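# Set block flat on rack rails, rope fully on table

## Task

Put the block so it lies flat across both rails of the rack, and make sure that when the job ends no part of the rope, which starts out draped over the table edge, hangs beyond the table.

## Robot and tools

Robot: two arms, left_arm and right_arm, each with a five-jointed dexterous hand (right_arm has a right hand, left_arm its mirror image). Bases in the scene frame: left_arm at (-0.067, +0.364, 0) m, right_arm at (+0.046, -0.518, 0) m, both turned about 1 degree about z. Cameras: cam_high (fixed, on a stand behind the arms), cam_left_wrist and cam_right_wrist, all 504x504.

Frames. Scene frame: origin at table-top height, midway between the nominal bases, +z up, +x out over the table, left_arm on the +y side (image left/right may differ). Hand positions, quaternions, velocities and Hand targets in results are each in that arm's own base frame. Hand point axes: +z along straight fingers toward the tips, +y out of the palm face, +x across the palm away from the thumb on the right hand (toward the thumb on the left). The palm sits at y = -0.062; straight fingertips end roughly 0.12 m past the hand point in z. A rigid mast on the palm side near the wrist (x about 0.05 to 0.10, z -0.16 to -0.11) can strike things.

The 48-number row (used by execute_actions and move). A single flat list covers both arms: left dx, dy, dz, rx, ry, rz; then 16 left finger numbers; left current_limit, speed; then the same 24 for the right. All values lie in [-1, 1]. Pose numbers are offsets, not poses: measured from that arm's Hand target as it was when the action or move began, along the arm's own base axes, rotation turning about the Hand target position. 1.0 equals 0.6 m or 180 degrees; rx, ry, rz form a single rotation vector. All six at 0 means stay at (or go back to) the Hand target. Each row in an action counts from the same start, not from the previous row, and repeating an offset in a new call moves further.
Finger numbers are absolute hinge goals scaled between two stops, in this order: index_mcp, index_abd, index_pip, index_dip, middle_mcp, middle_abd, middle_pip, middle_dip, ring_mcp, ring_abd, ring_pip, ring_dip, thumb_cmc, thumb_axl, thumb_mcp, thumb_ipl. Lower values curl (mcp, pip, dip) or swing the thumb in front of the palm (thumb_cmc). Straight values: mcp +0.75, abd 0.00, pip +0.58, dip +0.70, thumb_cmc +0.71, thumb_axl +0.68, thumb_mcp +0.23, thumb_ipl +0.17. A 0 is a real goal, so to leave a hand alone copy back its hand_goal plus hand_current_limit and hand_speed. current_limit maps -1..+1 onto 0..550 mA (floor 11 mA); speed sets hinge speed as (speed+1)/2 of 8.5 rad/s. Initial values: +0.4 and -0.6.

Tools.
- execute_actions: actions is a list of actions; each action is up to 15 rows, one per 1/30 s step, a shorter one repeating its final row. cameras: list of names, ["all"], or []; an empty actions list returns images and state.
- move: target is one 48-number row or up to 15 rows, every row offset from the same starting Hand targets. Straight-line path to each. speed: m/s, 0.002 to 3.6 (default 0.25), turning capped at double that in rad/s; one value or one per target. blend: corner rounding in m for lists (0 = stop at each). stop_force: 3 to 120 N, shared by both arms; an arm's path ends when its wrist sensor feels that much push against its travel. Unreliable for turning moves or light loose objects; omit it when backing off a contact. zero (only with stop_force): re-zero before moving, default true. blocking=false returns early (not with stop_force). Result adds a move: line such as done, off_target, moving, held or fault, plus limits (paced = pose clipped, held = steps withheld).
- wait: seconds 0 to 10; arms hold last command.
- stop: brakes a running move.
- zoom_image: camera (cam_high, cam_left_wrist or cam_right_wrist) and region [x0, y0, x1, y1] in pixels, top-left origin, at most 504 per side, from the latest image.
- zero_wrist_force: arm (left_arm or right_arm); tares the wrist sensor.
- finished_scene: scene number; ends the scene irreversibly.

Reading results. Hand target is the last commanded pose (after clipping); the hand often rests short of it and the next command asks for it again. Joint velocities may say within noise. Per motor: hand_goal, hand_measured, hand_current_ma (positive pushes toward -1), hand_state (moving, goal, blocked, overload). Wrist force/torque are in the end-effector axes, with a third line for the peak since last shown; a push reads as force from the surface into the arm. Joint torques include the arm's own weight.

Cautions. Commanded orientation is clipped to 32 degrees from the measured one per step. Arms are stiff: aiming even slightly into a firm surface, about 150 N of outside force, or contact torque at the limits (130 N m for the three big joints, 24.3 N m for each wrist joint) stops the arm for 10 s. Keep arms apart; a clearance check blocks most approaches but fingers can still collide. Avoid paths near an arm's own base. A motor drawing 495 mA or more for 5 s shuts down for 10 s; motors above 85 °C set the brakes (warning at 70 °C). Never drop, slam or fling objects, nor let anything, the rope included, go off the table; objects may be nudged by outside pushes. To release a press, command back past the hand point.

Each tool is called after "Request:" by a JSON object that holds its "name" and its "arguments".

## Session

Request:
{"name": "execute_actions", "arguments": {"actions": []}}

Request:
{"name": "zoom_image", "arguments": {"camera": "cam_high", "region": [40, 100, 480, 320]}}

Scene clock: 0.00 s.
left_arm: end_effector_position=(+0.3930, -0.0543, +0.2122) hand_goal=(+0.754, +0.000, +0.576, +0.696, +0.754, +0.000, +0.576, +0.696, +0.754, +0.000, +0.576, +0.696, +0.714, +0.678, +0.226, +0.168) hand_measured=(+0.754, +0.000, +0.576, +0.696, +0.754, +0.000, +0.576, +0.696, +0.754, +0.000, +0.576, +0.696, +0.714, +0.678, +0.226, +0.168) hand_current_ma=(+0, +0, +0, +0, +0, +0, +0, +0, +0, +0, +0, +0, +0, +0, +0, +0) hand_state=(goal, goal, goal, goal, goal, goal, goal, goal, goal, goal, goal, goal, goal, goal, goal, goal) hand_current_limit=0.40 hand_speed=-0.60 end_effector_quat_wxyz=(-0.024, +0.876, -0.481, +0.008) | right_arm: end_effector_position=(+0.5595, -0.0061, +0.2188) hand_goal=(+0.754, +0.000, +0.576, +0.696, +0.754, +0.000, +0.576, +0.696, +0.754, +0.000, +0.576, +0.696, +0.714, +0.678, +0.226, +0.168) hand_measured=(+0.754, +0.000, +0.576, +0.696, +0.754, +0.000, +0.576, +0.696, +0.754, +0.000, +0.576, +0.696, +0.714, +0.678, +0.226, +0.168) hand_current_ma=(+0, +0, +0, +0, +0, +0, +0, +0, +0, +0, +0, +0, +0, +0, +0, +0) hand_state=(goal, goal, goal, goal, goal, goal, goal, goal, goal, goal, goal, goal, goal, goal, goal, goal) hand_current_limit=0.40 hand_speed=-0.60 end_effector_quat_wxyz=(+0.116, +0.894, +0.385, -0.196)
Joint positions: left_arm=[3.452 -1.475 -2.043 -1.149 1.593 -3.398] | right_arm=[0.026 -1.306 1.655 -1.626 -1.931 0.837]
Joint velocities: within noise
Joint torques (N m): no reading
Motor temperatures (°C): left_arm=[26 26 24 32 33 38] | right_arm=[26 28 26 31 39 36]
Wrist force (N): no reading
Wrist torque (N m): no reading
Wrist force, peak (N): no reading
Hand target: left_arm +0.3930, -0.0543, +0.2122; -0.024, +0.876, -0.481, +0.008 | right_arm +0.5595, -0.0061, +0.2188; +0.116, +0.894, +0.385, -0.196

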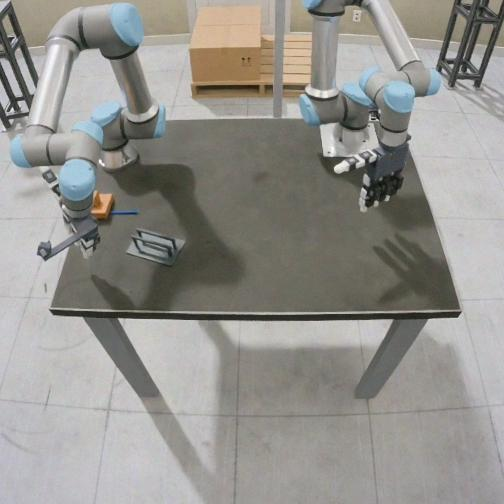

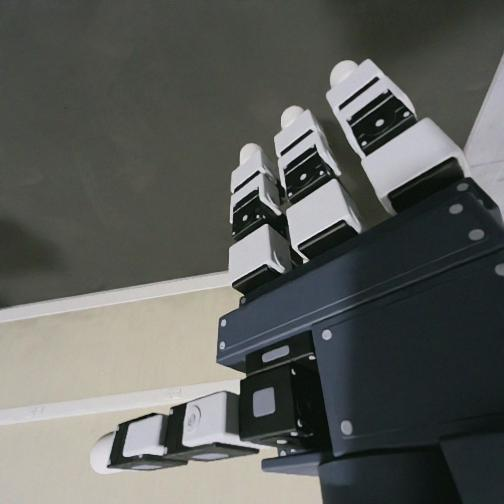

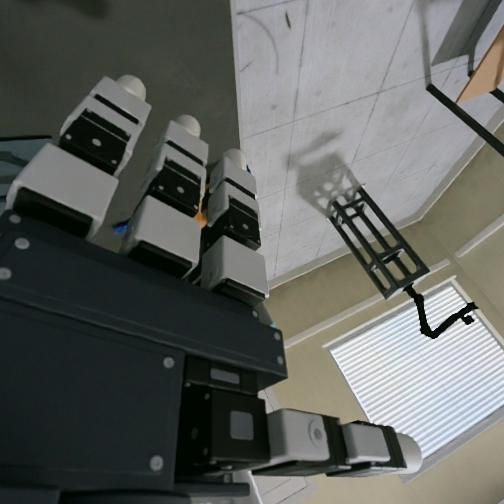

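Scaled by 1.145.

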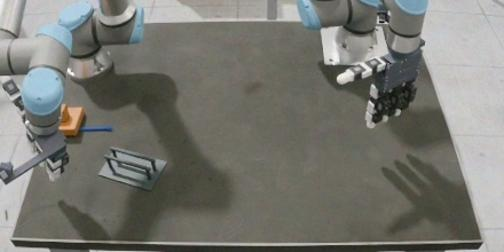

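Request:
{"name": "move", "arguments": {"target": [[0,0,0,0,0,0,0.754,0,0.576,0.696,0.754,0,0.576,0.696,0.754,0,0.576,0.696,0.714,0.678,0.226,0.168,0.4,-0.6,-0.22,0.13,0.1,0.08,0.047,0.3625,0.754,0.1,0.576,0.696,1,0,1,1,0.754,-0.1,0.576,0.696,0.714,0.678,0.226,0.168,0.4,-0.6],[0,0,0,0,0,0,0.754,0,0.576,0.696,0.754,0,0.576,0.696,0.754,0,0.576,0.696,0.714,0.678,0.226,0.168,0.4,-0.6,-0.4458,0.2618,0.002,0.159,0.094,0.725,0.754,0.1,0.576,0.696,1,0,1,1,0.754,-0.1,0.576,0.696,0.714,0.678,0.226,0.168,0.4,-0.6]], "speed": 0.5, "blend": [0.06,0], "cameras": ["cam_right_wrist","cam_high"]}}

Request:
{"name": "zoom_image", "arguments": {"camera": "cam_right_wrist", "region": [80, 20, 300, 240]}}

Scene clock: 34.93 s.
left_arm: end_effector_position=(+0.3930, -0.0543, +0.2122) hand_goal=(+0.754, +0.000, +0.576, +0.696, +0.754, +0.000, +0.576, +0.696, +0.754, +0.000, +0.576, +0.696, +0.714, +0.678, +0.226, +0.168) hand_measured=(+0.754, +0.000, +0.576, +0.696, +0.754, +0.000, +0.576, +0.696, +0.754, +0.000, +0.576, +0.696, +0.714, +0.678, +0.224, +0.168) hand_current_ma=(-2, +0, +2, +0, -2, +0, +2, +0, -2, +0, +2, +0, +1, -2, -7, -1) hand_state=(goal, goal, goal, goal, goal, goal, goal, goal, goal, goal, goal, goal, goal, goal, goal, goal) hand_current_limit=0.40 hand_speed=-0.60 end_effector_quat_wxyz=(-0.024, +0.876, -0.481, +0.008) | right_arm: end_effector_position=(+0.2920, +0.1510, +0.2200) hand_goal=(+0.754, +0.100, +0.576, +0.696, +1.000, +0.000, +1.000, +1.000, +0.754, -0.100, +0.576, +0.696, +0.714, +0.678, +0.226, +0.168) hand_measured=(+0.754, +0.096, +0.576, +0.696, +0.990, +0.000, +0.992, +0.996, +0.754, -0.098, +0.576, +0.696, +0.714, +0.678, +0.224, +0.168) hand_current_ma=(-1, -7, +1, +0, -25, +0, -18, -6, -1, +2, +1, +0, +0, -1, -7, -1) hand_state=(goal, goal, goal, goal, goal, goal, goal, goal, goal, goal, goal, goal, goal, goal, goal, goal) hand_current_limit=0.40 hand_speed=-0.60 end_effector_quat_wxyz=(+0.000, +0.000, +1.000, +0.000)
Joint positions: left_arm=[3.452 -1.475 -2.043 -1.149 1.593 -3.398] | right_arm=[-0.261 -2.183 2.339 -1.727 -1.571 -1.832]
Joint torques (N m): left_arm=[0.86 17.54 21.84 2.86 0.11 0.12] | right_arm=[-11.51 -6.73 -10.19 -0.03 1.7 -1.61]
Wrist force (N): left_arm=[0.0 0.0 0.1] | right_arm=[-1.2 -0.1 -0.2]
Wrist torque (N m): left_arm=[0.00 0.00 0.00] | right_arm=[-0.04 0.09 -0.03]
Wrist force, peak (N): left_arm=[0.2 0.2 0.4] | right_arm=[-1.3 0.1 -0.2]
Hand target: left_arm +0.3930, -0.0543, +0.2122; -0.024, +0.876, -0.481, +0.008 | right_arm +0.2920, +0.1510, +0.2200; +0.000, +0.000, +1.000, +0.000
Off the commanded pose: left_arm 0.000 m, 0 deg | right_arm 0.000 m, 0 deg.
move: done
Images, in order (width x height): cam_high 504x504, cam_right_wrist 504x504.

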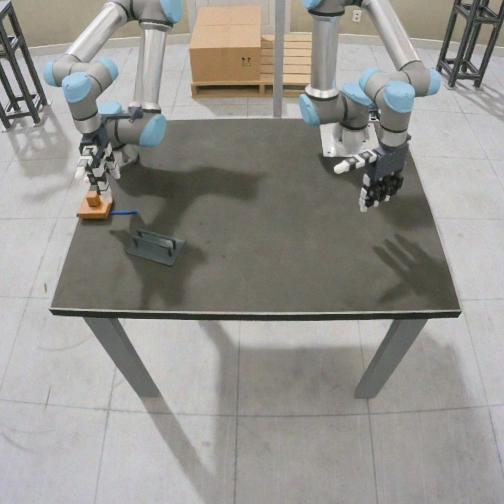

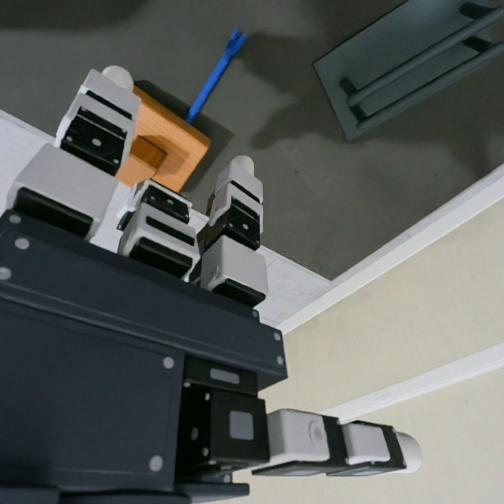

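Scaled by 2.291.

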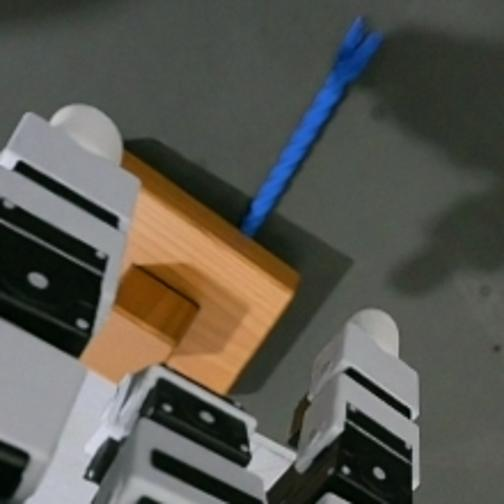

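Request:
{"name": "move", "arguments": {"target": [0,0,0,0,0,0,0.754,0,0.576,0.696,0.754,0,0.576,0.696,0.754,0,0.576,0.696,0.714,0.678,0.226,0.168,0.4,-0.6,0.0208,0.0083,-0.1383,0,0,0,0.754,-0.2,0.576,0.696,-0.274,0,-0.518,-0.391,0.754,0.2,0.576,0.696,0.714,0.678,0.226,0.168,0.4,-0.6], "speed": 0.2, "cameras": ["cam_right_wrist"]}}

Request:
{"name": "zoom_image", "arguments": {"camera": "cam_right_wrist", "region": [80, 20, 300, 240]}}

Scene clock: 85.63 s.
left_arm: end_effector_position=(+0.3930, -0.0543, +0.2122) hand_goal=(+0.754, +0.000, +0.576, +0.696, +0.754, +0.000, +0.576, +0.696, +0.754, +0.000, +0.576, +0.696, +0.714, +0.678, +0.226, +0.168) hand_measured=(+0.754, +0.000, +0.576, +0.696, +0.754, +0.000, +0.576, +0.696, +0.754, +0.000, +0.576, +0.696, +0.714, +0.678, +0.224, +0.168) hand_current_ma=(-2, +0, +2, +0, -2, +0, +2, +0, -2, +0, +2, +0, +1, -2, -7, -1) hand_state=(goal, goal, goal, goal, goal, goal, goal, goal, goal, goal, goal, goal, goal, goal, goal, goal) hand_current_limit=0.40 hand_speed=-0.60 end_effector_quat_wxyz=(-0.024, +0.876, -0.481, +0.008) | right_arm: end_effector_position=(+0.3045, +0.1560, +0.1371) hand_goal=(+0.754, -0.200, +0.576, +0.696, -0.274, +0.000, -0.518, -0.390, +0.754, +0.200, +0.576, +0.696, +0.714, +0.678, +0.226, +0.168) hand_measured=(+0.750, -0.196, +0.576, +0.696, -0.258, +0.000, -0.512, -0.388, +0.750, +0.194, +0.576, +0.696, +0.714, +0.678, +0.224, +0.168) hand_current_ma=(-9, +9, -1, +0, +51, +0, +13, +4, -9, -11, -1, +0, +0, -1, -8, -1) hand_state=(goal, goal, goal, goal, goal, goal, goal, goal, goal, goal, goal, goal, goal, goal, goal, goal) hand_current_limit=0.40 hand_speed=-0.60 end_effector_quat_wxyz=(+0.000, +0.000, +1.000, +0.000)
Joint positions: left_arm=[3.452 -1.475 -2.043 -1.149 1.593 -3.398] | right_arm=[-0.23 -2.042 2.503 -2.033 -1.57 -1.801]
Joint torques (N m): left_arm=[0.3 17.88 22.36 2.76 0.01 0.07] | right_arm=[9.27 8.22 -8.18 -5.52 -1.42 1.66]
Wrist force (N): left_arm=[0.2 0.1 0.1] | right_arm=[-1.2 0.6 -0.4]
Wrist torque (N m): left_arm=[0.00 -0.02 0.02] | right_arm=[0.15 0.05 -0.16]
Wrist force, peak (N): left_arm=[0.1 0.1 0.4] | right_arm=[-1.1 0.0 -1.5]
Hand target: left_arm +0.3930, -0.0543, +0.2122; -0.024, +0.876, -0.481, +0.008 | right_arm +0.3045, +0.1560, +0.1371; +0.000, +0.000, +1.000, +0.000
Off the commanded pose: left_arm 0.000 m, 0 deg | right_arm 0.000 m, 0 deg.
move: done
Images, in order (width x height): cam_right_wrist 504x504.

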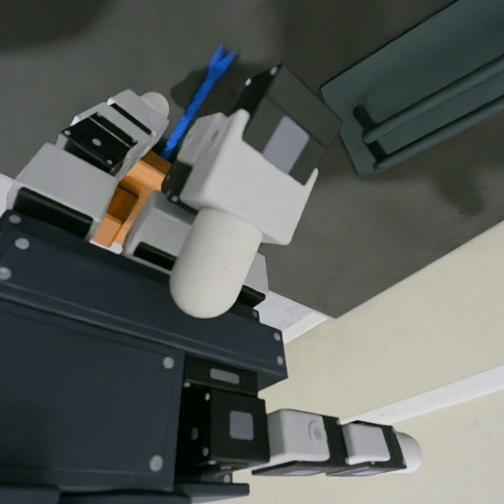

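Scaled by 2.291.

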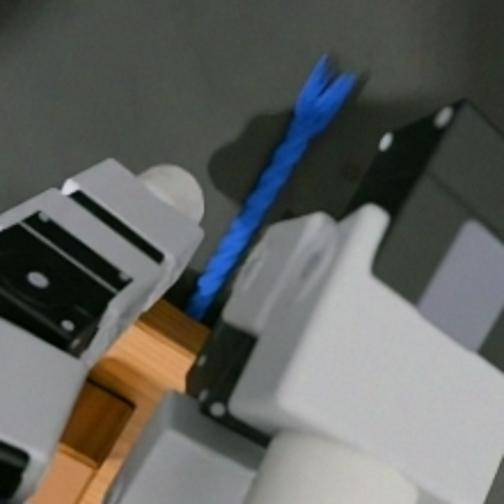

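Request:
{"name": "move", "arguments": {"target": [0,0,0,0,0,0,0.754,0,0.576,0.696,0.754,0,0.576,0.696,0.754,0,0.576,0.696,0.714,0.678,0.226,0.168,0.4,-0.6,0,0,-0.0265,0,0,0,0.754,-0.2,0.576,0.696,-0.274,0,-0.518,-0.391,0.754,0.2,0.576,0.696,0.714,0.678,0.226,0.168,0.4,-0.6], "speed": 0.05}}

Request:
{"name": "execute_actions", "arguments": {"actions": [[[0,0,0,0,0,0,0.754,0,0.576,0.696,0.754,0,0.576,0.696,0.754,0,0.576,0.696,0.714,0.678,0.226,0.168,0.4,-0.6,0,0,-0.0018,0,0,0,0.754,-0.28,0.576,0.696,-0.274,0,-0.518,-0.391,0.754,0.28,0.576,0.696,0.714,0.678,0.226,0.168,0.75,-0.85],[0,0,0,0,0,0,0.754,0,0.576,0.696,0.754,0,0.576,0.696,0.754,0,0.576,0.696,0.714,0.678,0.226,0.168,0.4,-0.6,0,0,-0.003,0,0,0,0.754,-0.35,0.576,0.696,-0.274,0,-0.518,-0.391,0.754,0.35,0.576,0.696,0.714,0.678,0.226,0.168,0.75,-0.9],[0,0,0,0,0,0,0.754,0,0.576,0.696,0.754,0,0.576,0.696,0.754,0,0.576,0.696,0.714,0.678,0.226,0.168,0.4,-0.6,0,0,-0.0045,0,0,0,0.754,-0.5,0.576,0.696,-0.274,0,-0.518,-0.391,0.754,0.5,0.576,0.696,0.714,0.678,0.226,0.168,0.75,-0.9],[0,0,0,0,0,0,0.754,0,0.576,0.696,0.754,0,0.576,0.696,0.754,0,0.576,0.696,0.714,0.678,0.226,0.168,0.4,-0.6,0,0,-0.006,0,0,0,0.754,-0.5,0.576,0.696,-0.274,0,-0.518,-0.391,0.754,0.5,0.576,0.696,0.714,0.678,0.226,0.168,0.75,-0.9]],[[0,0,0,0,0,0,0.754,0,0.576,0.696,0.754,0,0.576,0.696,0.754,0,0.576,0.696,0.714,0.678,0.226,0.168,0.4,-0.6,0,0,-0.0015,0,0,0,0.754,-0.5,0.576,0.696,-0.274,0,-0.518,-0.391,0.754,0.5,0.576,0.696,0.714,0.678,0.226,0.168,0.75,-0.9],[0,0,0,0,0,0,0.754,0,0.576,0.696,0.754,0,0.576,0.696,0.754,0,0.576,0.696,0.714,0.678,0.226,0.168,0.4,-0.6,0,0,-0.0027,0,0,0,0.754,-0.5,0.576,0.696,-0.274,0,-0.518,-0.391,0.754,0.5,0.576,0.696,0.714,0.678,0.226,0.168,0.75,-0.9]]], "cameras": ["cam_right_wrist"]}}

Request:
{"name": "zoom_image", "arguments": {"camera": "cam_right_wrist", "region": [80, 20, 300, 240]}}

Scene clock: 113.93 s.
left_arm: end_effector_position=(+0.3930, -0.0543, +0.2122) hand_goal=(+0.754, +0.000, +0.576, +0.696, +0.754, +0.000, +0.576, +0.696, +0.754, +0.000, +0.576, +0.696, +0.714, +0.678, +0.226, +0.168) hand_measured=(+0.754, +0.000, +0.576, +0.696, +0.754, +0.000, +0.576, +0.696, +0.754, +0.000, +0.576, +0.696, +0.714, +0.678, +0.224, +0.168) hand_current_ma=(-2, +0, +2, +0, -2, +0, +2, +0, -2, +0, +2, +0, +1, -2, -7, -1) hand_state=(goal, goal, goal, goal, goal, goal, goal, goal, goal, goal, goal, goal, goal, goal, goal, goal) hand_current_limit=0.40 hand_speed=-0.60 end_effector_quat_wxyz=(-0.024, +0.876, -0.481, +0.008) | right_arm: end_effector_position=(+0.3045, +0.1559, +0.1212) hand_goal=(+0.754, -0.200, +0.576, +0.696, -0.274, +0.000, -0.518, -0.390, +0.754, +0.200, +0.576, +0.696, +0.714, +0.678, +0.226, +0.168) hand_measured=(+0.750, -0.196, +0.576, +0.696, -0.258, +0.000, -0.512, -0.388, +0.750, +0.194, +0.576, +0.696, +0.714, +0.678, +0.224, +0.168) hand_current_ma=(-9, +9, -1, +0, +51, +0, +13, +4, -9, -11, -1, +0, +0, -1, -8, -1) hand_state=(goal, goal, goal, goal, goal, goal, goal, goal, goal, goal, goal, goal, goal, goal, goal, goal) hand_current_limit=0.40 hand_speed=-0.60 end_effector_quat_wxyz=(+0.000, +0.000, +1.000, +0.000)
Joint positions: left_arm=[3.452 -1.475 -2.043 -1.149 1.593 -3.398] | right_arm=[-0.23 -2.012 2.535 -2.095 -1.571 -1.801]
Joint torques (N m): left_arm=[0.37 17.25 21.37 2.72 0.11 0.09] | right_arm=[7.61 6.8 -7.2 -5.26 -0.37 1.37]
Wrist force (N): left_arm=[0.1 0.3 0.0] | right_arm=[-1.1 0.5 -0.2]
Wrist torque (N m): left_arm=[0.04 -0.02 0.00] | right_arm=[0.12 0.04 -0.14]
Wrist force, peak (N): left_arm=[0.4 0.3 0.0] | right_arm=[-1.5 0.6 -0.1]
Hand target: left_arm +0.3930, -0.0543, +0.2122; -0.024, +0.876, -0.481, +0.008 | right_arm +0.3045, +0.1560, +0.1212; +0.000, +0.000, +1.000, +0.000
Off the commanded pose: left_arm 0.000 m, 0 deg | right_arm 0.000 m, 0 deg.
move: done

Scene clock: 115.13 s.
left_arm: end_effector_position=(+0.3930, -0.0543, +0.2122) hand_goal=(+0.754, +0.000, +0.576, +0.696, +0.754, +0.000, +0.576, +0.696, +0.754, +0.000, +0.576, +0.696, +0.714, +0.678, +0.226, +0.168) hand_measured=(+0.754, +0.000, +0.576, +0.696, +0.754, +0.000, +0.576, +0.696, +0.754, +0.000, +0.576, +0.696, +0.714, +0.678, +0.224, +0.168) hand_current_ma=(-2, +0, +2, +0, -2, +0, +2, +0, -2, +0, +2, +0, +1, -2, -7, -1) hand_state=(goal, goal, goal, goal, goal, goal, goal, goal, goal, goal, goal, goal, goal, goal, goal, goal) hand_current_limit=0.40 hand_speed=-0.60 end_effector_quat_wxyz=(-0.024, +0.876, -0.481, +0.008) | right_arm: end_effector_position=(+0.3045, +0.1560, +0.1159) hand_goal=(+0.754, -0.500, +0.576, +0.696, -0.274, +0.000, -0.518, -0.390, +0.754, +0.500, +0.576, +0.696, +0.714, +0.678, +0.226, +0.168) hand_measured=(+0.750, -0.382, +0.576, +0.696, -0.258, +0.000, -0.512, -0.388, +0.750, +0.370, +0.576, +0.696, +0.714, +0.678, +0.224, +0.168) hand_current_ma=(-8, +409, -1, +0, +51, +0, +13, +4, -9, -461, -1, +0, +0, -1, -8, -1) hand_state=(goal, blocked, goal, goal, goal, goal, goal, goal, goal, blocked, goal, goal, goal, goal, goal, goal) hand_current_limit=0.75 hand_speed=-0.90 end_effector_quat_wxyz=(+0.000, +0.000, +1.000, +0.000)
Joint positions: left_arm=[3.452 -1.475 -2.043 -1.149 1.593 -3.398] | right_arm=[-0.23 -2 2.546 -2.117 -1.57 -1.801]
Joint torques (N m): left_arm=[0.55 17.41 22.06 2.81 0.19 0.05] | right_arm=[9.49 7.79 -3.94 -4.48 1.52 1.62]
Wrist force (N): left_arm=[0.0 0.2 0.2] | right_arm=[-0.7 0.1 -8.4]
Wrist torque (N m): left_arm=[0.00 0.01 -0.01] | right_arm=[0.72 0.28 -0.13]
Wrist force, peak (N): left_arm=[0.2 0.2 0.2] | right_arm=[-0.8 0.1 -8.6]
Hand target: left_arm +0.3930, -0.0543, +0.2122; -0.024, +0.876, -0.481, +0.008 | right_arm +0.3045, +0.1560, +0.1159; +0.000, +0.000, +1.000, +0.000
Off the commanded pose: left_arm 0.000 m, 0 deg | right_arm 0.000 m, 0 deg.
Images, in order (width x height): cam_right_wrist 504x504.

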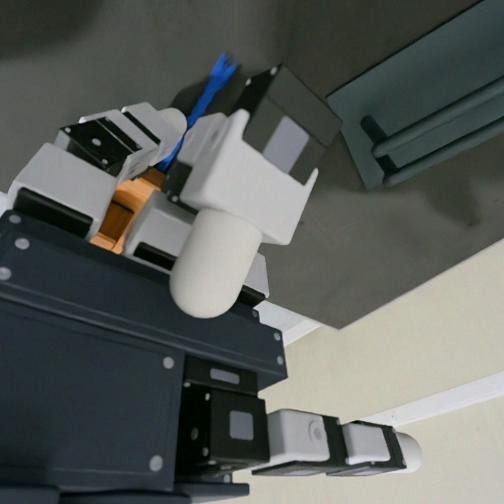

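Scaled by 2.291.

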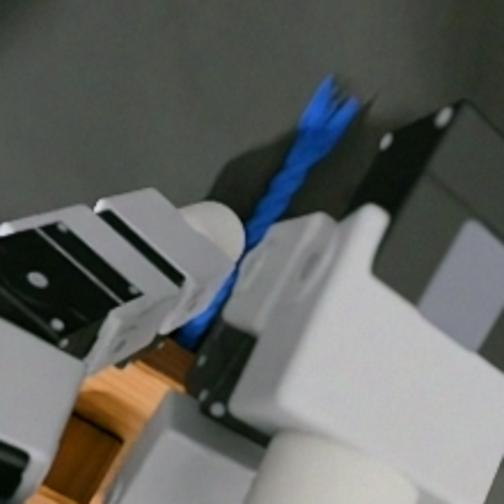

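Request:
{"name": "move", "arguments": {"target": [0,0.2,0,0,0,0,0.754,0,0.576,0.696,0.754,0,0.576,0.696,0.754,0,0.576,0.696,0.714,0.678,0.226,0.168,0.4,-0.6,0,0.7333,0,0,0,0,0.754,-0.5,0.576,0.696,-0.274,0,-0.518,-0.391,0.754,0.5,0.576,0.696,0.714,0.678,0.226,0.168,0.75,-0.9], "speed": 0.09, "cameras": ["cam_high"]}}

Request:
{"name": "zoom_image", "arguments": {"camera": "cam_high", "region": [60, 150, 260, 310]}}

Scene clock: 147.67 s.
left_arm: end_effector_position=(+0.3930, +0.0657, +0.2122) hand_goal=(+0.754, +0.000, +0.576, +0.696, +0.754, +0.000, +0.576, +0.696, +0.754, +0.000, +0.576, +0.696, +0.714, +0.678, +0.226, +0.168) hand_measured=(+0.754, +0.000, +0.576, +0.696, +0.754, +0.000, +0.576, +0.696, +0.754, +0.000, +0.576, +0.696, +0.714, +0.678, +0.224, +0.168) hand_current_ma=(-2, +0, +2, +0, -2, +0, +2, +0, -2, +0, +2, +0, +1, -2, -7, -1) hand_state=(goal, goal, goal, goal, goal, goal, goal, goal, goal, goal, goal, goal, goal, goal, goal, goal) hand_current_limit=0.40 hand_speed=-0.60 end_effector_quat_wxyz=(-0.024, +0.876, -0.481, +0.008) | right_arm: end_effector_position=(+0.3045, +0.5959, +0.1159) hand_goal=(+0.754, -0.500, +0.576, +0.696, -0.274, +0.000, -0.518, -0.390, +0.754, +0.500, +0.576, +0.696, +0.714, +0.678, +0.226, +0.168) hand_measured=(+0.806, -0.382, +0.614, +0.718, -0.258, +0.000, -0.512, -0.388, +0.808, +0.372, +0.614, +0.716, +0.714, +0.678, +0.224, +0.168) hand_current_ma=(+198, +409, +123, +66, +51, +0, +13, +4, +205, -452, +128, +56, +0, -1, -8, -1) hand_state=(blocked, blocked, blocked, blocked, goal, goal, goal, goal, blocked, blocked, blocked, goal, goal, goal, goal, goal) hand_current_limit=0.75 hand_speed=-0.90 end_effector_quat_wxyz=(+0.000, +0.000, +1.000, +0.000)
Joint positions: left_arm=[3.704 -1.517 -2.006 -1.139 1.581 -3.146] | right_arm=[0.836 -1.23 1.819 -2.16 -1.571 -0.735]
Joint torques (N m): left_arm=[8.99 12 35.18 4.88 -1.89 2.12] | right_arm=[10.98 -20.54 -29.81 -0.22 -0.94 1.52]
Wrist force (N): left_arm=[-0.2 -0.1 0.3] | right_arm=[-0.6 -5.2 -9.3]
Wrist torque (N m): left_arm=[-0.02 0.04 -0.07] | right_arm=[1.24 0.31 -0.24]
Wrist force, peak (N): left_arm=[0.4 -0.1 0.4] | right_arm=[-1.5 -2.4 -11.1]
Hand target: left_arm +0.3930, +0.0657, +0.2122; -0.024, +0.876, -0.481, +0.008 | right_arm +0.3045, +0.5960, +0.1159; +0.000, +0.000, +1.000, +0.000
Off the commanded pose: left_arm 0.000 m, 0 deg | right_arm 0.000 m, 0 deg.
move: done
Images, in order (width x height): cam_high 504x504.

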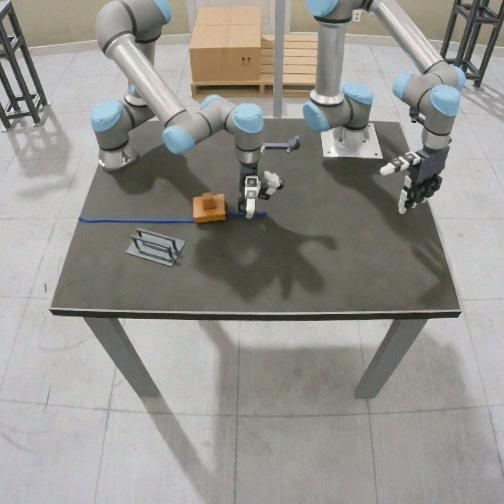

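Scaled by 2.520.

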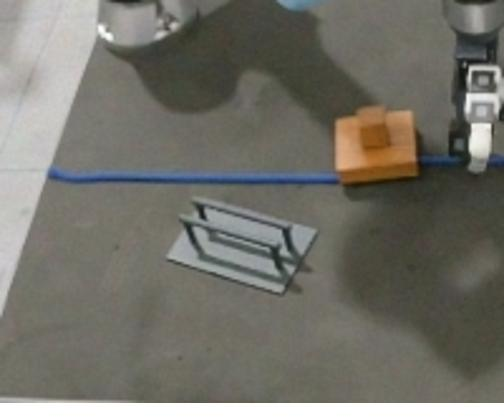

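Request:
{"name": "move", "arguments": {"target": [0,0,0,0,0,0,0.754,0,0.576,0.696,0.754,0,0.576,0.696,0.754,0,0.576,0.696,0.714,0.678,0.226,0.168,0.4,-0.6,0,0.14,0,0,0,0,0.754,-0.5,0.576,0.696,-0.274,0,-0.518,-0.391,0.754,0.5,0.576,0.696,0.714,0.678,0.226,0.168,0.75,-0.9], "speed": 0.09, "cameras": ["cam_high"]}}

Request:
{"name": "zoom_image", "arguments": {"camera": "cam_high", "region": [60, 150, 300, 310]}}

Scene clock: 159.77 s.
left_arm: end_effector_position=(+0.3930, +0.0657, +0.2122) hand_goal=(+0.754, +0.000, +0.576, +0.696, +0.754, +0.000, +0.576, +0.696, +0.754, +0.000, +0.576, +0.696, +0.714, +0.678, +0.226, +0.168) hand_measured=(+0.754, +0.000, +0.576, +0.696, +0.754, +0.000, +0.576, +0.696, +0.754, +0.000, +0.576, +0.696, +0.714, +0.678, +0.224, +0.168) hand_current_ma=(-2, +0, +2, +0, -2, +0, +2, +0, -2, +0, +2, +0, +1, -2, -7, -1) hand_state=(goal, goal, goal, goal, goal, goal, goal, goal, goal, goal, goal, goal, goal, goal, goal, goal) hand_current_limit=0.40 hand_speed=-0.60 end_effector_quat_wxyz=(-0.024, +0.876, -0.481, +0.008) | right_arm: end_effector_position=(+0.3045, +0.6799, +0.1159) hand_goal=(+0.754, -0.500, +0.576, +0.696, -0.274, +0.000, -0.518, -0.390, +0.754, +0.500, +0.576, +0.696, +0.714, +0.678, +0.226, +0.168) hand_measured=(+0.814, -0.382, +0.620, +0.722, -0.258, +0.000, -0.512, -0.388, +0.816, +0.372, +0.622, +0.718, +0.714, +0.678, +0.224, +0.168) hand_current_ma=(+236, +409, +148, +80, +51, +0, +13, +4, +246, -452, +153, +66, +0, -1, -8, -1) hand_state=(blocked, blocked, blocked, blocked, goal, goal, goal, goal, blocked, blocked, blocked, blocked, goal, goal, goal, goal) hand_current_limit=0.75 hand_speed=-0.90 end_effector_quat_wxyz=(+0.000, +0.000, +1.000, +0.000)
Joint positions: left_arm=[3.704 -1.517 -2.006 -1.139 1.581 -3.146] | right_arm=[0.925 -1.075 1.583 -2.08 -1.571 -0.646]
Joint torques (N m): left_arm=[9.04 12.21 35.86 4.81 -1.89 2.02] | right_arm=[10.73 -26.16 -29.72 -0.43 -0.84 1.24]
Wrist force (N): left_arm=[-0.1 -0.1 0.2] | right_arm=[-1.0 -5.6 -9.2]
Wrist torque (N m): left_arm=[-0.02 0.03 -0.06] | right_arm=[1.20 0.33 -0.27]
Wrist force, peak (N): left_arm=[-0.5 -0.2 0.2] | right_arm=[-1.4 -6.2 -10.6]
Hand target: left_arm +0.3930, +0.0657, +0.2122; -0.024, +0.876, -0.481, +0.008 | right_arm +0.3045, +0.6800, +0.1159; +0.000, +0.000, +1.000, +0.000
Off the commanded pose: left_arm 0.000 m, 0 deg | right_arm 0.000 m, 0 deg.
move: done
Images, in order (width x height): cam_high 504x504.

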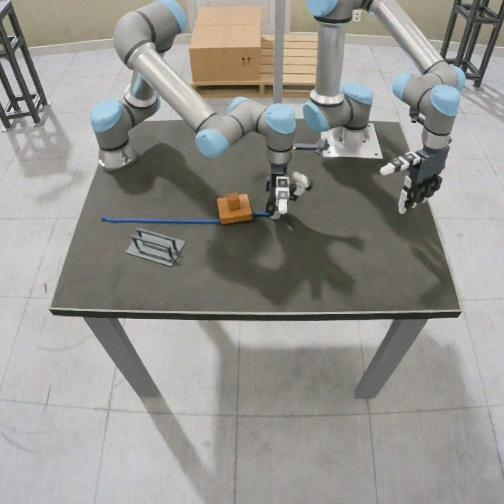

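Scaled by 2.100.

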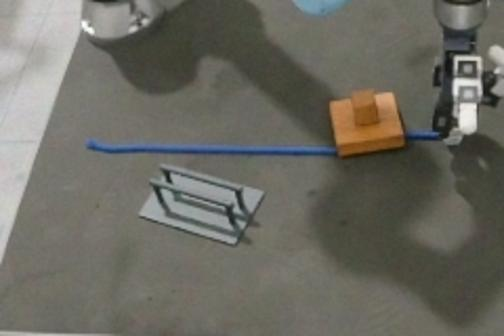

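Request:
{"name": "move", "arguments": {"target": [[0,0,0,0,0,0,0.754,0,0.576,0.696,0.754,0,0.576,0.696,0.754,0,0.576,0.696,0.714,0.678,0.226,0.168,0.4,-0.6,0,0,0.0025,0,0,0,0.754,-0.15,0.576,0.696,-0.274,0,-0.518,-0.391,0.754,0.15,0.576,0.696,0.714,0.678,0.226,0.168,0.4,-0.8],[0,0,0,0,0,0,0.754,0,0.576,0.696,0.754,0,0.576,0.696,0.754,0,0.576,0.696,0.714,0.678,0.226,0.168,0.4,-0.6,0,0,0.12,0,0,0,0.754,-0.15,0.576,0.696,-0.274,0,-0.518,-0.391,0.754,0.15,0.576,0.696,0.714,0.678,0.226,0.168,0.4,-0.8],[0,0,0,0,0,0,0.754,0,0.576,0.696,0.754,0,0.576,0.696,0.754,0,0.576,0.696,0.714,0.678,0.226,0.168,0.4,-0.6,-0.1025,-0.1333,0.2693,0,0,0,0.754,0.0,0.576,0.696,1,0,1,1,0.754,0.0,0.576,0.696,0.714,0.678,0.226,0.168,0.4,-0.5]], "speed": [0.03,0.15,0.3], "blend": [0,0.04,0], "cameras": ["cam_right_wrist"]}}

Request:
{"name": "zoom_image", "arguments": {"camera": "cam_right_wrist", "region": [100, 10, 350, 260]}}

Scene clock: 194.47 s.
left_arm: end_effector_position=(+0.3930, +0.0657, +0.2122) hand_goal=(+0.754, +0.000, +0.576, +0.696, +0.754, +0.000, +0.576, +0.696, +0.754, +0.000, +0.576, +0.696, +0.714, +0.678, +0.226, +0.168) hand_measured=(+0.754, +0.000, +0.576, +0.696, +0.754, +0.000, +0.576, +0.696, +0.754, +0.000, +0.576, +0.696, +0.714, +0.678, +0.224, +0.168) hand_current_ma=(-2, +0, +2, +0, -2, +0, +2, +0, -2, +0, +2, +0, +1, -2, -7, -1) hand_state=(goal, goal, goal, goal, goal, goal, goal, goal, goal, goal, goal, goal, goal, goal, goal, goal) hand_current_limit=0.40 hand_speed=-0.60 end_effector_quat_wxyz=(-0.024, +0.876, -0.481, +0.008) | right_arm: end_effector_position=(+0.2430, +0.6000, +0.2775) hand_goal=(+0.754, +0.000, +0.576, +0.696, +1.000, +0.000, +1.000, +1.000, +0.754, +0.000, +0.576, +0.696, +0.714, +0.678, +0.226, +0.168) hand_measured=(+0.754, -0.002, +0.578, +0.698, +0.990, +0.000, +0.992, +0.996, +0.754, +0.004, +0.578, +0.698, +0.714, +0.678, +0.224, +0.168) hand_current_ma=(+1, -5, +4, +5, -26, +0, -19, -6, +1, +6, +5, +6, +0, -1, -8, -1) hand_state=(goal, goal, goal, goal, goal, goal, goal, goal, goal, goal, goal, goal, goal, goal, goal, goal) hand_current_limit=0.40 hand_speed=-0.50 end_effector_quat_wxyz=(+0.000, +0.000, +1.000, +0.000)
Joint positions: left_arm=[3.704 -1.517 -2.006 -1.139 1.581 -3.146] | right_arm=[0.927 -1.43 1.626 -1.767 -1.571 -0.644]
Joint torques (N m): left_arm=[9.18 12.1 35.52 4.77 -1.88 1.98] | right_arm=[-10.19 -35.94 -9.99 -0.23 1.57 -1.83]
Wrist force (N): left_arm=[0.0 -0.2 0.1] | right_arm=[-1.0 0.3 -0.2]
Wrist torque (N m): left_arm=[-0.03 0.01 -0.05] | right_arm=[0.01 0.08 0.03]
Wrist force, peak (N): left_arm=[-0.2 0.1 0.5] | right_arm=[-1.0 -5.6 -9.6]
Hand target: left_arm +0.3930, +0.0657, +0.2122; -0.024, +0.876, -0.481, +0.008 | right_arm +0.2430, +0.6000, +0.2775; +0.000, +0.000, +1.000, +0.000
Off the commanded pose: left_arm 0.000 m, 0 deg | right_arm 0.000 m, 0 deg.
move: done; blend cut to 0.0353 m at target 2
Images, in order (width x height): cam_right_wrist 504x504.

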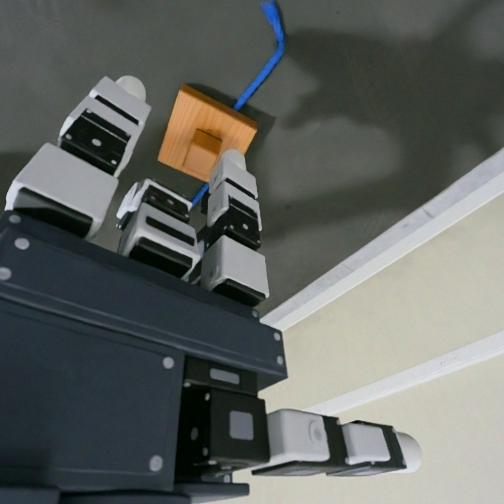

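Scaled by 2.016.

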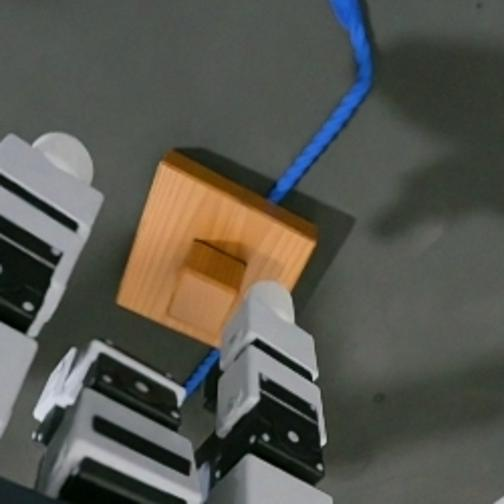

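Request:
{"name": "move", "arguments": {"target": [[0,0,0,0,0,0,0.754,0,0.576,0.696,0.754,0,0.576,0.696,0.754,0,0.576,0.696,0.714,0.678,0.226,0.168,0.4,-0.6,0.0672,-0.1073,-0.08,0,0,0.05,0.754,0,0.576,0.696,1,0,1,1,0.754,0,0.576,0.696,0.714,0.678,0.226,0.168,0.4,-0.6],[0,0,0,0,0,0,0.754,0,0.576,0.696,0.754,0,0.576,0.696,0.754,0,0.576,0.696,0.714,0.678,0.226,0.168,0.4,-0.6,0.0672,-0.1073,-0.1925,0,0,0.05,0.754,0,0.576,0.696,1,0,1,1,0.754,0,0.576,0.696,0.714,0.678,0.226,0.168,0.4,-0.6]], "speed": [0.25,0.12], "blend": [0.015,0], "cameras": ["cam_right_wrist"]}}

Request:
{"name": "zoom_image", "arguments": {"camera": "cam_right_wrist", "region": [50, 10, 300, 260]}}

Scene clock: 231.73 s.
left_arm: end_effector_position=(+0.3930, +0.0657, +0.2122) hand_goal=(+0.754, +0.000, +0.576, +0.696, +0.754, +0.000, +0.576, +0.696, +0.754, +0.000, +0.576, +0.696, +0.714, +0.678, +0.226, +0.168) hand_measured=(+0.754, +0.000, +0.576, +0.696, +0.754, +0.000, +0.576, +0.696, +0.754, +0.000, +0.576, +0.696, +0.714, +0.678, +0.224, +0.168) hand_current_ma=(-2, +0, +2, +0, -2, +0, +2, +0, -2, +0, +2, +0, +1, -2, -7, -1) hand_state=(goal, goal, goal, goal, goal, goal, goal, goal, goal, goal, goal, goal, goal, goal, goal, goal) hand_current_limit=0.40 hand_speed=-0.60 end_effector_quat_wxyz=(-0.024, +0.876, -0.481, +0.008) | right_arm: end_effector_position=(+0.2833, +0.5356, +0.1621) hand_goal=(+0.754, +0.000, +0.576, +0.696, +1.000, +0.000, +1.000, +1.000, +0.754, +0.000, +0.576, +0.696, +0.714, +0.678, +0.226, +0.168) hand_measured=(+0.754, -0.002, +0.578, +0.698, +0.990, +0.000, +0.992, +0.996, +0.754, +0.004, +0.578, +0.698, +0.714, +0.678, +0.224, +0.168) hand_current_ma=(+1, -5, +4, +5, -26, +0, -19, -6, +1, +6, +5, +6, +0, -1, -8, -1) hand_state=(goal, goal, goal, goal, goal, goal, goal, goal, goal, goal, goal, goal, goal, goal, goal, goal) hand_current_limit=0.40 hand_speed=-0.60 end_effector_quat_wxyz=(+0.000, -0.079, +0.997, +0.000)
Joint positions: left_arm=[3.704 -1.517 -2.006 -1.139 1.581 -3.146] | right_arm=[0.765 -1.416 1.924 -2.08 -1.571 -0.963]
Joint torques (N m): left_arm=[8.88 12.24 36.28 4.7 -1.94 1.89] | right_arm=[-10.67 -17.5 -7.53 -5.43 1.61 -1.4]
Wrist force (N): left_arm=[-0.4 0.0 0.1] | right_arm=[-1.3 0.2 -0.4]
Wrist torque (N m): left_arm=[0.00 0.06 -0.09] | right_arm=[0.04 0.11 -0.02]
Wrist force, peak (N): left_arm=[-0.4 0.1 0.4] | right_arm=[-1.6 -0.6 -0.2]
Hand target: left_arm +0.3930, +0.0657, +0.2122; -0.024, +0.876, -0.481, +0.008 | right_arm +0.2833, +0.5356, +0.1620; +0.000, -0.079, +0.997, +0.000
Off the commanded pose: left_arm 0.000 m, 0 deg | right_arm 0.000 m, 0 deg.
move: done
Images, in order (width x height): cam_right_wrist 504x504.

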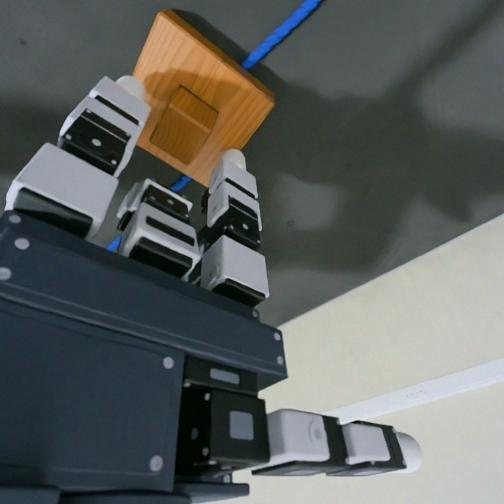

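Scaled by 2.016.

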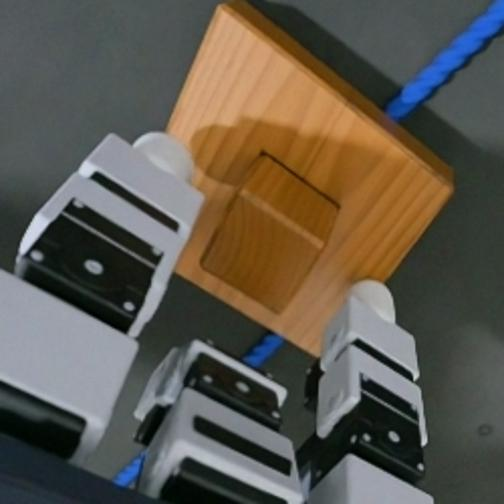

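Request:
{"name": "move", "arguments": {"target": [0,0,0,0,0,0,0.754,0,0.576,0.696,0.754,0,0.576,0.696,0.754,0,0.576,0.696,0.714,0.678,0.226,0.168,0.4,-0.6,0,0,-0.0077,0,0,0,0.754,-0.45,0.576,0.696,1,0,1,1,0.754,0.45,0.576,0.696,0.714,0.678,0.226,0.168,0.78,-0.94], "speed": 0.03}}

Request:
{"name": "move", "arguments": {"target": [0,0,0,0,0,0,0.754,0,0.576,0.696,0.754,0,0.576,0.696,0.754,0,0.576,0.696,0.714,0.678,0.226,0.168,0.4,-0.6,0,0,0.025,0,0,0,0.754,-0.45,0.576,0.696,1,0,1,1,0.754,0.45,0.576,0.696,0.714,0.678,0.226,0.168,0.78,-0.94], "speed": 0.03, "cameras": ["cam_right_wrist"]}}

Request:
{"name": "zoom_image", "arguments": {"camera": "cam_right_wrist", "region": [50, 10, 300, 260]}}

Scene clock: 255.10 s.
left_arm: end_effector_position=(+0.3930, +0.0657, +0.2122) hand_goal=(+0.754, +0.000, +0.576, +0.696, +0.754, +0.000, +0.576, +0.696, +0.754, +0.000, +0.576, +0.696, +0.714, +0.678, +0.226, +0.168) hand_measured=(+0.754, +0.000, +0.576, +0.696, +0.754, +0.000, +0.576, +0.696, +0.754, +0.000, +0.576, +0.696, +0.714, +0.678, +0.224, +0.168) hand_current_ma=(-2, +0, +2, +0, -2, +0, +2, +0, -2, +0, +2, +0, +1, -2, -7, -1) hand_state=(goal, goal, goal, goal, goal, goal, goal, goal, goal, goal, goal, goal, goal, goal, goal, goal) hand_current_limit=0.40 hand_speed=-0.60 end_effector_quat_wxyz=(-0.024, +0.876, -0.481, +0.008) | right_arm: end_effector_position=(+0.2833, +0.5356, +0.1574) hand_goal=(+0.754, -0.450, +0.576, +0.696, +1.000, +0.000, +1.000, +1.000, +0.754, +0.450, +0.576, +0.696, +0.714, +0.678, +0.226, +0.168) hand_measured=(+0.752, -0.184, +0.576, +0.698, +0.990, +0.000, +0.992, +0.996, +0.750, +0.202, +0.574, +0.696, +0.714, +0.678, +0.224, +0.168) hand_current_ma=(-2, +489, +1, +4, -26, +0, -19, -6, -11, -473, -5, -2, +0, -1, -8, -1) hand_state=(goal, blocked, goal, goal, goal, goal, goal, goal, goal, moving, goal, goal, goal, goal, goal, goal) hand_current_limit=0.78 hand_speed=-0.94 end_effector_quat_wxyz=(+0.000, -0.079, +0.997, +0.000)
Joint positions: left_arm=[3.704 -1.517 -2.006 -1.139 1.581 -3.146] | right_arm=[0.765 -1.41 1.931 -2.092 -1.571 -0.963]
Joint torques (N m): left_arm=[9.46 12.93 35.79 4.71 -1.99 1.84] | right_arm=[-10.56 -17.83 -6.79 -4.32 1.14 -1.53]
Wrist force (N): left_arm=[0.0 0.0 0.3] | right_arm=[-0.8 0.0 -2.1]
Wrist torque (N m): left_arm=[-0.01 0.01 -0.05] | right_arm=[0.14 0.18 0.01]
Wrist force, peak (N): left_arm=[-0.4 -0.2 0.4] | right_arm=[-0.8 0.4 -2.7]
Hand target: left_arm +0.3930, +0.0657, +0.2122; -0.024, +0.876, -0.481, +0.008 | right_arm +0.2833, +0.5356, +0.1574; +0.000, -0.079, +0.997, +0.000
Off the commanded pose: left_arm 0.000 m, 0 deg | right_arm 0.000 m, 0 deg.
move: done

Scene clock: 256.03 s.
left_arm: end_effector_position=(+0.3930, +0.0657, +0.2122) hand_goal=(+0.754, +0.000, +0.576, +0.696, +0.754, +0.000, +0.576, +0.696, +0.754, +0.000, +0.576, +0.696, +0.714, +0.678, +0.226, +0.168) hand_measured=(+0.754, +0.000, +0.576, +0.696, +0.754, +0.000, +0.576, +0.696, +0.754, +0.000, +0.576, +0.696, +0.714, +0.678, +0.224, +0.168) hand_current_ma=(-2, +0, +2, +0, -2, +0, +2, +0, -2, +0, +2, +0, +1, -2, -7, -1) hand_state=(goal, goal, goal, goal, goal, goal, goal, goal, goal, goal, goal, goal, goal, goal, goal, goal) hand_current_limit=0.40 hand_speed=-0.60 end_effector_quat_wxyz=(-0.024, +0.876, -0.481, +0.008) | right_arm: end_effector_position=(+0.2833, +0.5356, +0.1723) hand_goal=(+0.754, -0.450, +0.576, +0.696, +1.000, +0.000, +1.000, +1.000, +0.754, +0.450, +0.576, +0.696, +0.714, +0.678, +0.226, +0.168) hand_measured=(+0.756, -0.186, +0.576, +0.698, +0.990, +0.000, +0.992, +0.996, +0.750, +0.204, +0.574, +0.694, +0.714, +0.678, +0.224, +0.168) hand_current_ma=(+2, +490, +1, +4, -26, +0, -19, -6, -11, -489, -5, -2, +0, -1, -8, -1) hand_state=(goal, blocked, goal, goal, goal, goal, goal, goal, goal, blocked, goal, goal, goal, goal, goal, goal) hand_current_limit=0.78 hand_speed=-0.94 end_effector_quat_wxyz=(+0.000, -0.079, +0.997, +0.000)
Joint positions: left_arm=[3.704 -1.517 -2.006 -1.139 1.581 -3.146] | right_arm=[0.765 -1.428 1.909 -2.052 -1.571 -0.963]
Joint torques (N m): left_arm=[8.9 13.14 35.3 4.7 -1.89 1.86] | right_arm=[-7.27 -34.86 -33.14 -0.2 0.58 -1.29]
Wrist force (N): left_arm=[-0.1 -0.1 0.1] | right_arm=[-1.1 0.3 1.8]
Wrist torque (N m): left_arm=[-0.01 0.02 -0.06] | right_arm=[-0.12 0.04 0.01]
Wrist force, peak (N): left_arm=[-0.2 -0.2 0.3] | right_arm=[-1.3 0.2 2.2]
Hand target: left_arm +0.3930, +0.0657, +0.2122; -0.024, +0.876, -0.481, +0.008 | right_arm +0.2833, +0.5356, +0.1724; +0.000, -0.079, +0.997, +0.000
Off the commanded pose: left_arm 0.000 m, 0 deg | right_arm 0.000 m, 0 deg.
move: done
Images, in order (width x height): cam_right_wrist 504x504.

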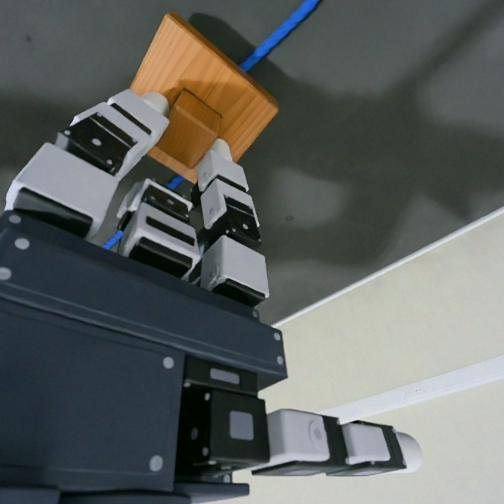

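Scaled by 2.016.

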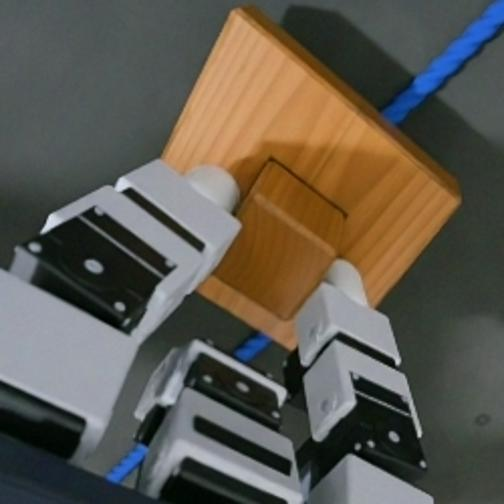

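Request:
{"name": "move", "arguments": {"target": [[0,0,0,0,0,0,0.754,0,0.576,0.696,0.754,0,0.576,0.696,0.754,0,0.576,0.696,0.714,0.678,0.226,0.168,0.4,-0.6,0,0,0.105,0,0,0,0.754,-0.45,0.576,0.696,1,0,1,1,0.754,0.45,0.576,0.696,0.714,0.678,0.226,0.168,0.78,-0.94],[0,0,0,0,0,0,0.754,0,0.576,0.696,0.754,0,0.576,0.696,0.754,0,0.576,0.696,0.714,0.678,0.226,0.168,0.4,-0.6,0.308,-0.4083,0.0877,0,0,-0.15,0.754,-0.45,0.576,0.696,1,0,1,1,0.754,0.45,0.576,0.696,0.714,0.678,0.226,0.168,0.78,-0.94]], "speed": [0.08,0.18], "blend": [0.03,0], "cameras": ["cam_high","cam_right_wrist"]}}

Request:
{"name": "zoom_image", "arguments": {"camera": "cam_right_wrist", "region": [100, 0, 320, 220]}}

Request:
{"name": "zoom_image", "arguments": {"camera": "cam_high", "region": [100, 170, 220, 290]}}

Scene clock: 305.00 s.
left_arm: end_effector_position=(+0.3930, +0.0657, +0.2122) hand_goal=(+0.754, +0.000, +0.576, +0.696, +0.754, +0.000, +0.576, +0.696, +0.754, +0.000, +0.576, +0.696, +0.714, +0.678, +0.226, +0.168) hand_measured=(+0.754, +0.000, +0.576, +0.696, +0.754, +0.000, +0.576, +0.696, +0.754, +0.000, +0.576, +0.696, +0.714, +0.678, +0.224, +0.168) hand_current_ma=(-2, +0, +2, +0, -2, +0, +2, +0, -2, +0, +2, +0, +1, -2, -7, -1) hand_state=(goal, goal, goal, goal, goal, goal, goal, goal, goal, goal, goal, goal, goal, goal, goal, goal) hand_current_limit=0.40 hand_speed=-0.60 end_effector_quat_wxyz=(-0.024, +0.876, -0.481, +0.008) | right_arm: end_effector_position=(+0.4680, +0.2908, +0.2250) hand_goal=(+0.754, -0.450, +0.576, +0.696, +1.000, +0.000, +1.000, +1.000, +0.754, +0.450, +0.576, +0.696, +0.714, +0.678, +0.226, +0.168) hand_measured=(+0.756, -0.186, +0.576, +0.698, +0.990, +0.000, +0.992, +0.996, +0.750, +0.204, +0.574, +0.694, +0.714, +0.678, +0.224, +0.168) hand_current_ma=(+5, +489, +2, +4, -26, +0, -19, -6, -12, -489, -5, -2, +0, -1, -8, -1) hand_state=(goal, blocked, goal, goal, goal, goal, goal, goal, goal, blocked, goal, goal, goal, goal, goal, goal) hand_current_limit=0.78 hand_speed=-0.94 end_effector_quat_wxyz=(+0.000, +0.156, +0.988, +0.000)
Joint positions: left_arm=[3.704 -1.517 -2.006 -1.139 1.581 -3.146] | right_arm=[0.191 -1.607 1.952 -1.917 -1.571 -1.066]
Joint torques (N m): left_arm=[8.59 13.16 35.57 4.69 -1.92 1.59] | right_arm=[-9.86 -12.65 -35.75 -5.62 1.67 -1.66]
Wrist force (N): left_arm=[-0.2 -0.1 0.1] | right_arm=[-1.4 0.1 1.7]
Wrist torque (N m): left_arm=[-0.01 0.03 -0.07] | right_arm=[-0.13 0.07 -0.03]
Wrist force, peak (N): left_arm=[-0.3 -0.1 0.4] | right_arm=[-2.2 -0.9 1.8]
Hand target: left_arm +0.3930, +0.0657, +0.2122; -0.024, +0.876, -0.481, +0.008 | right_arm +0.4681, +0.2906, +0.2250; +0.000, +0.156, +0.988, +0.000
Off the commanded pose: left_arm 0.000 m, 0 deg | right_arm 0.000 m, 0 deg.
move: done
Images, in order (width x height): cam_high 504x504, cam_right_wrist 504x504.

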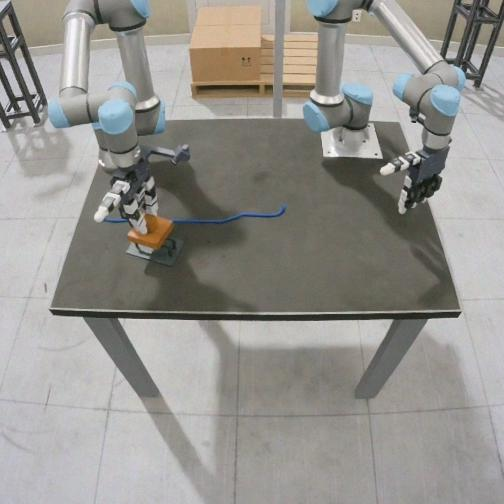

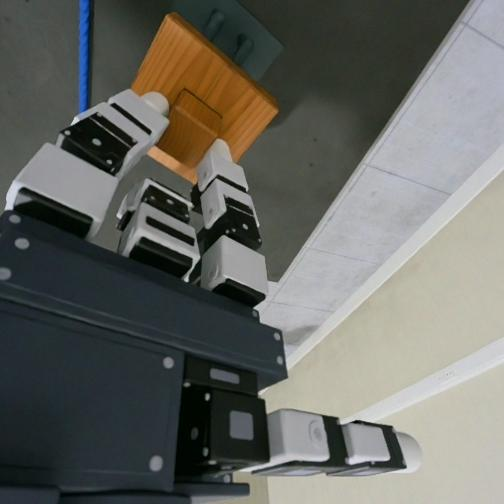

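Scaled by 2.291.

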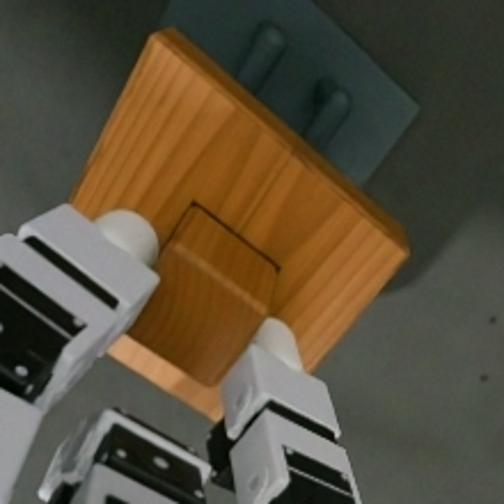

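Scaled by 4.200.

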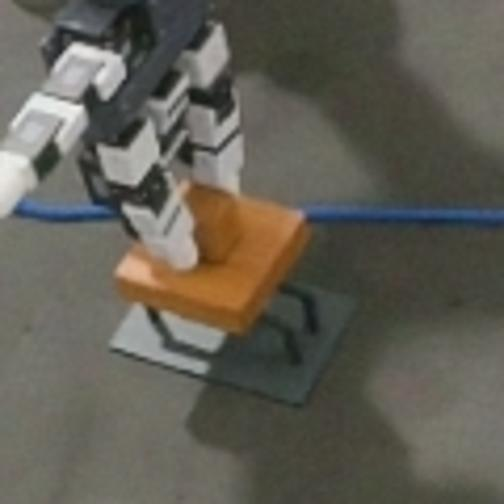

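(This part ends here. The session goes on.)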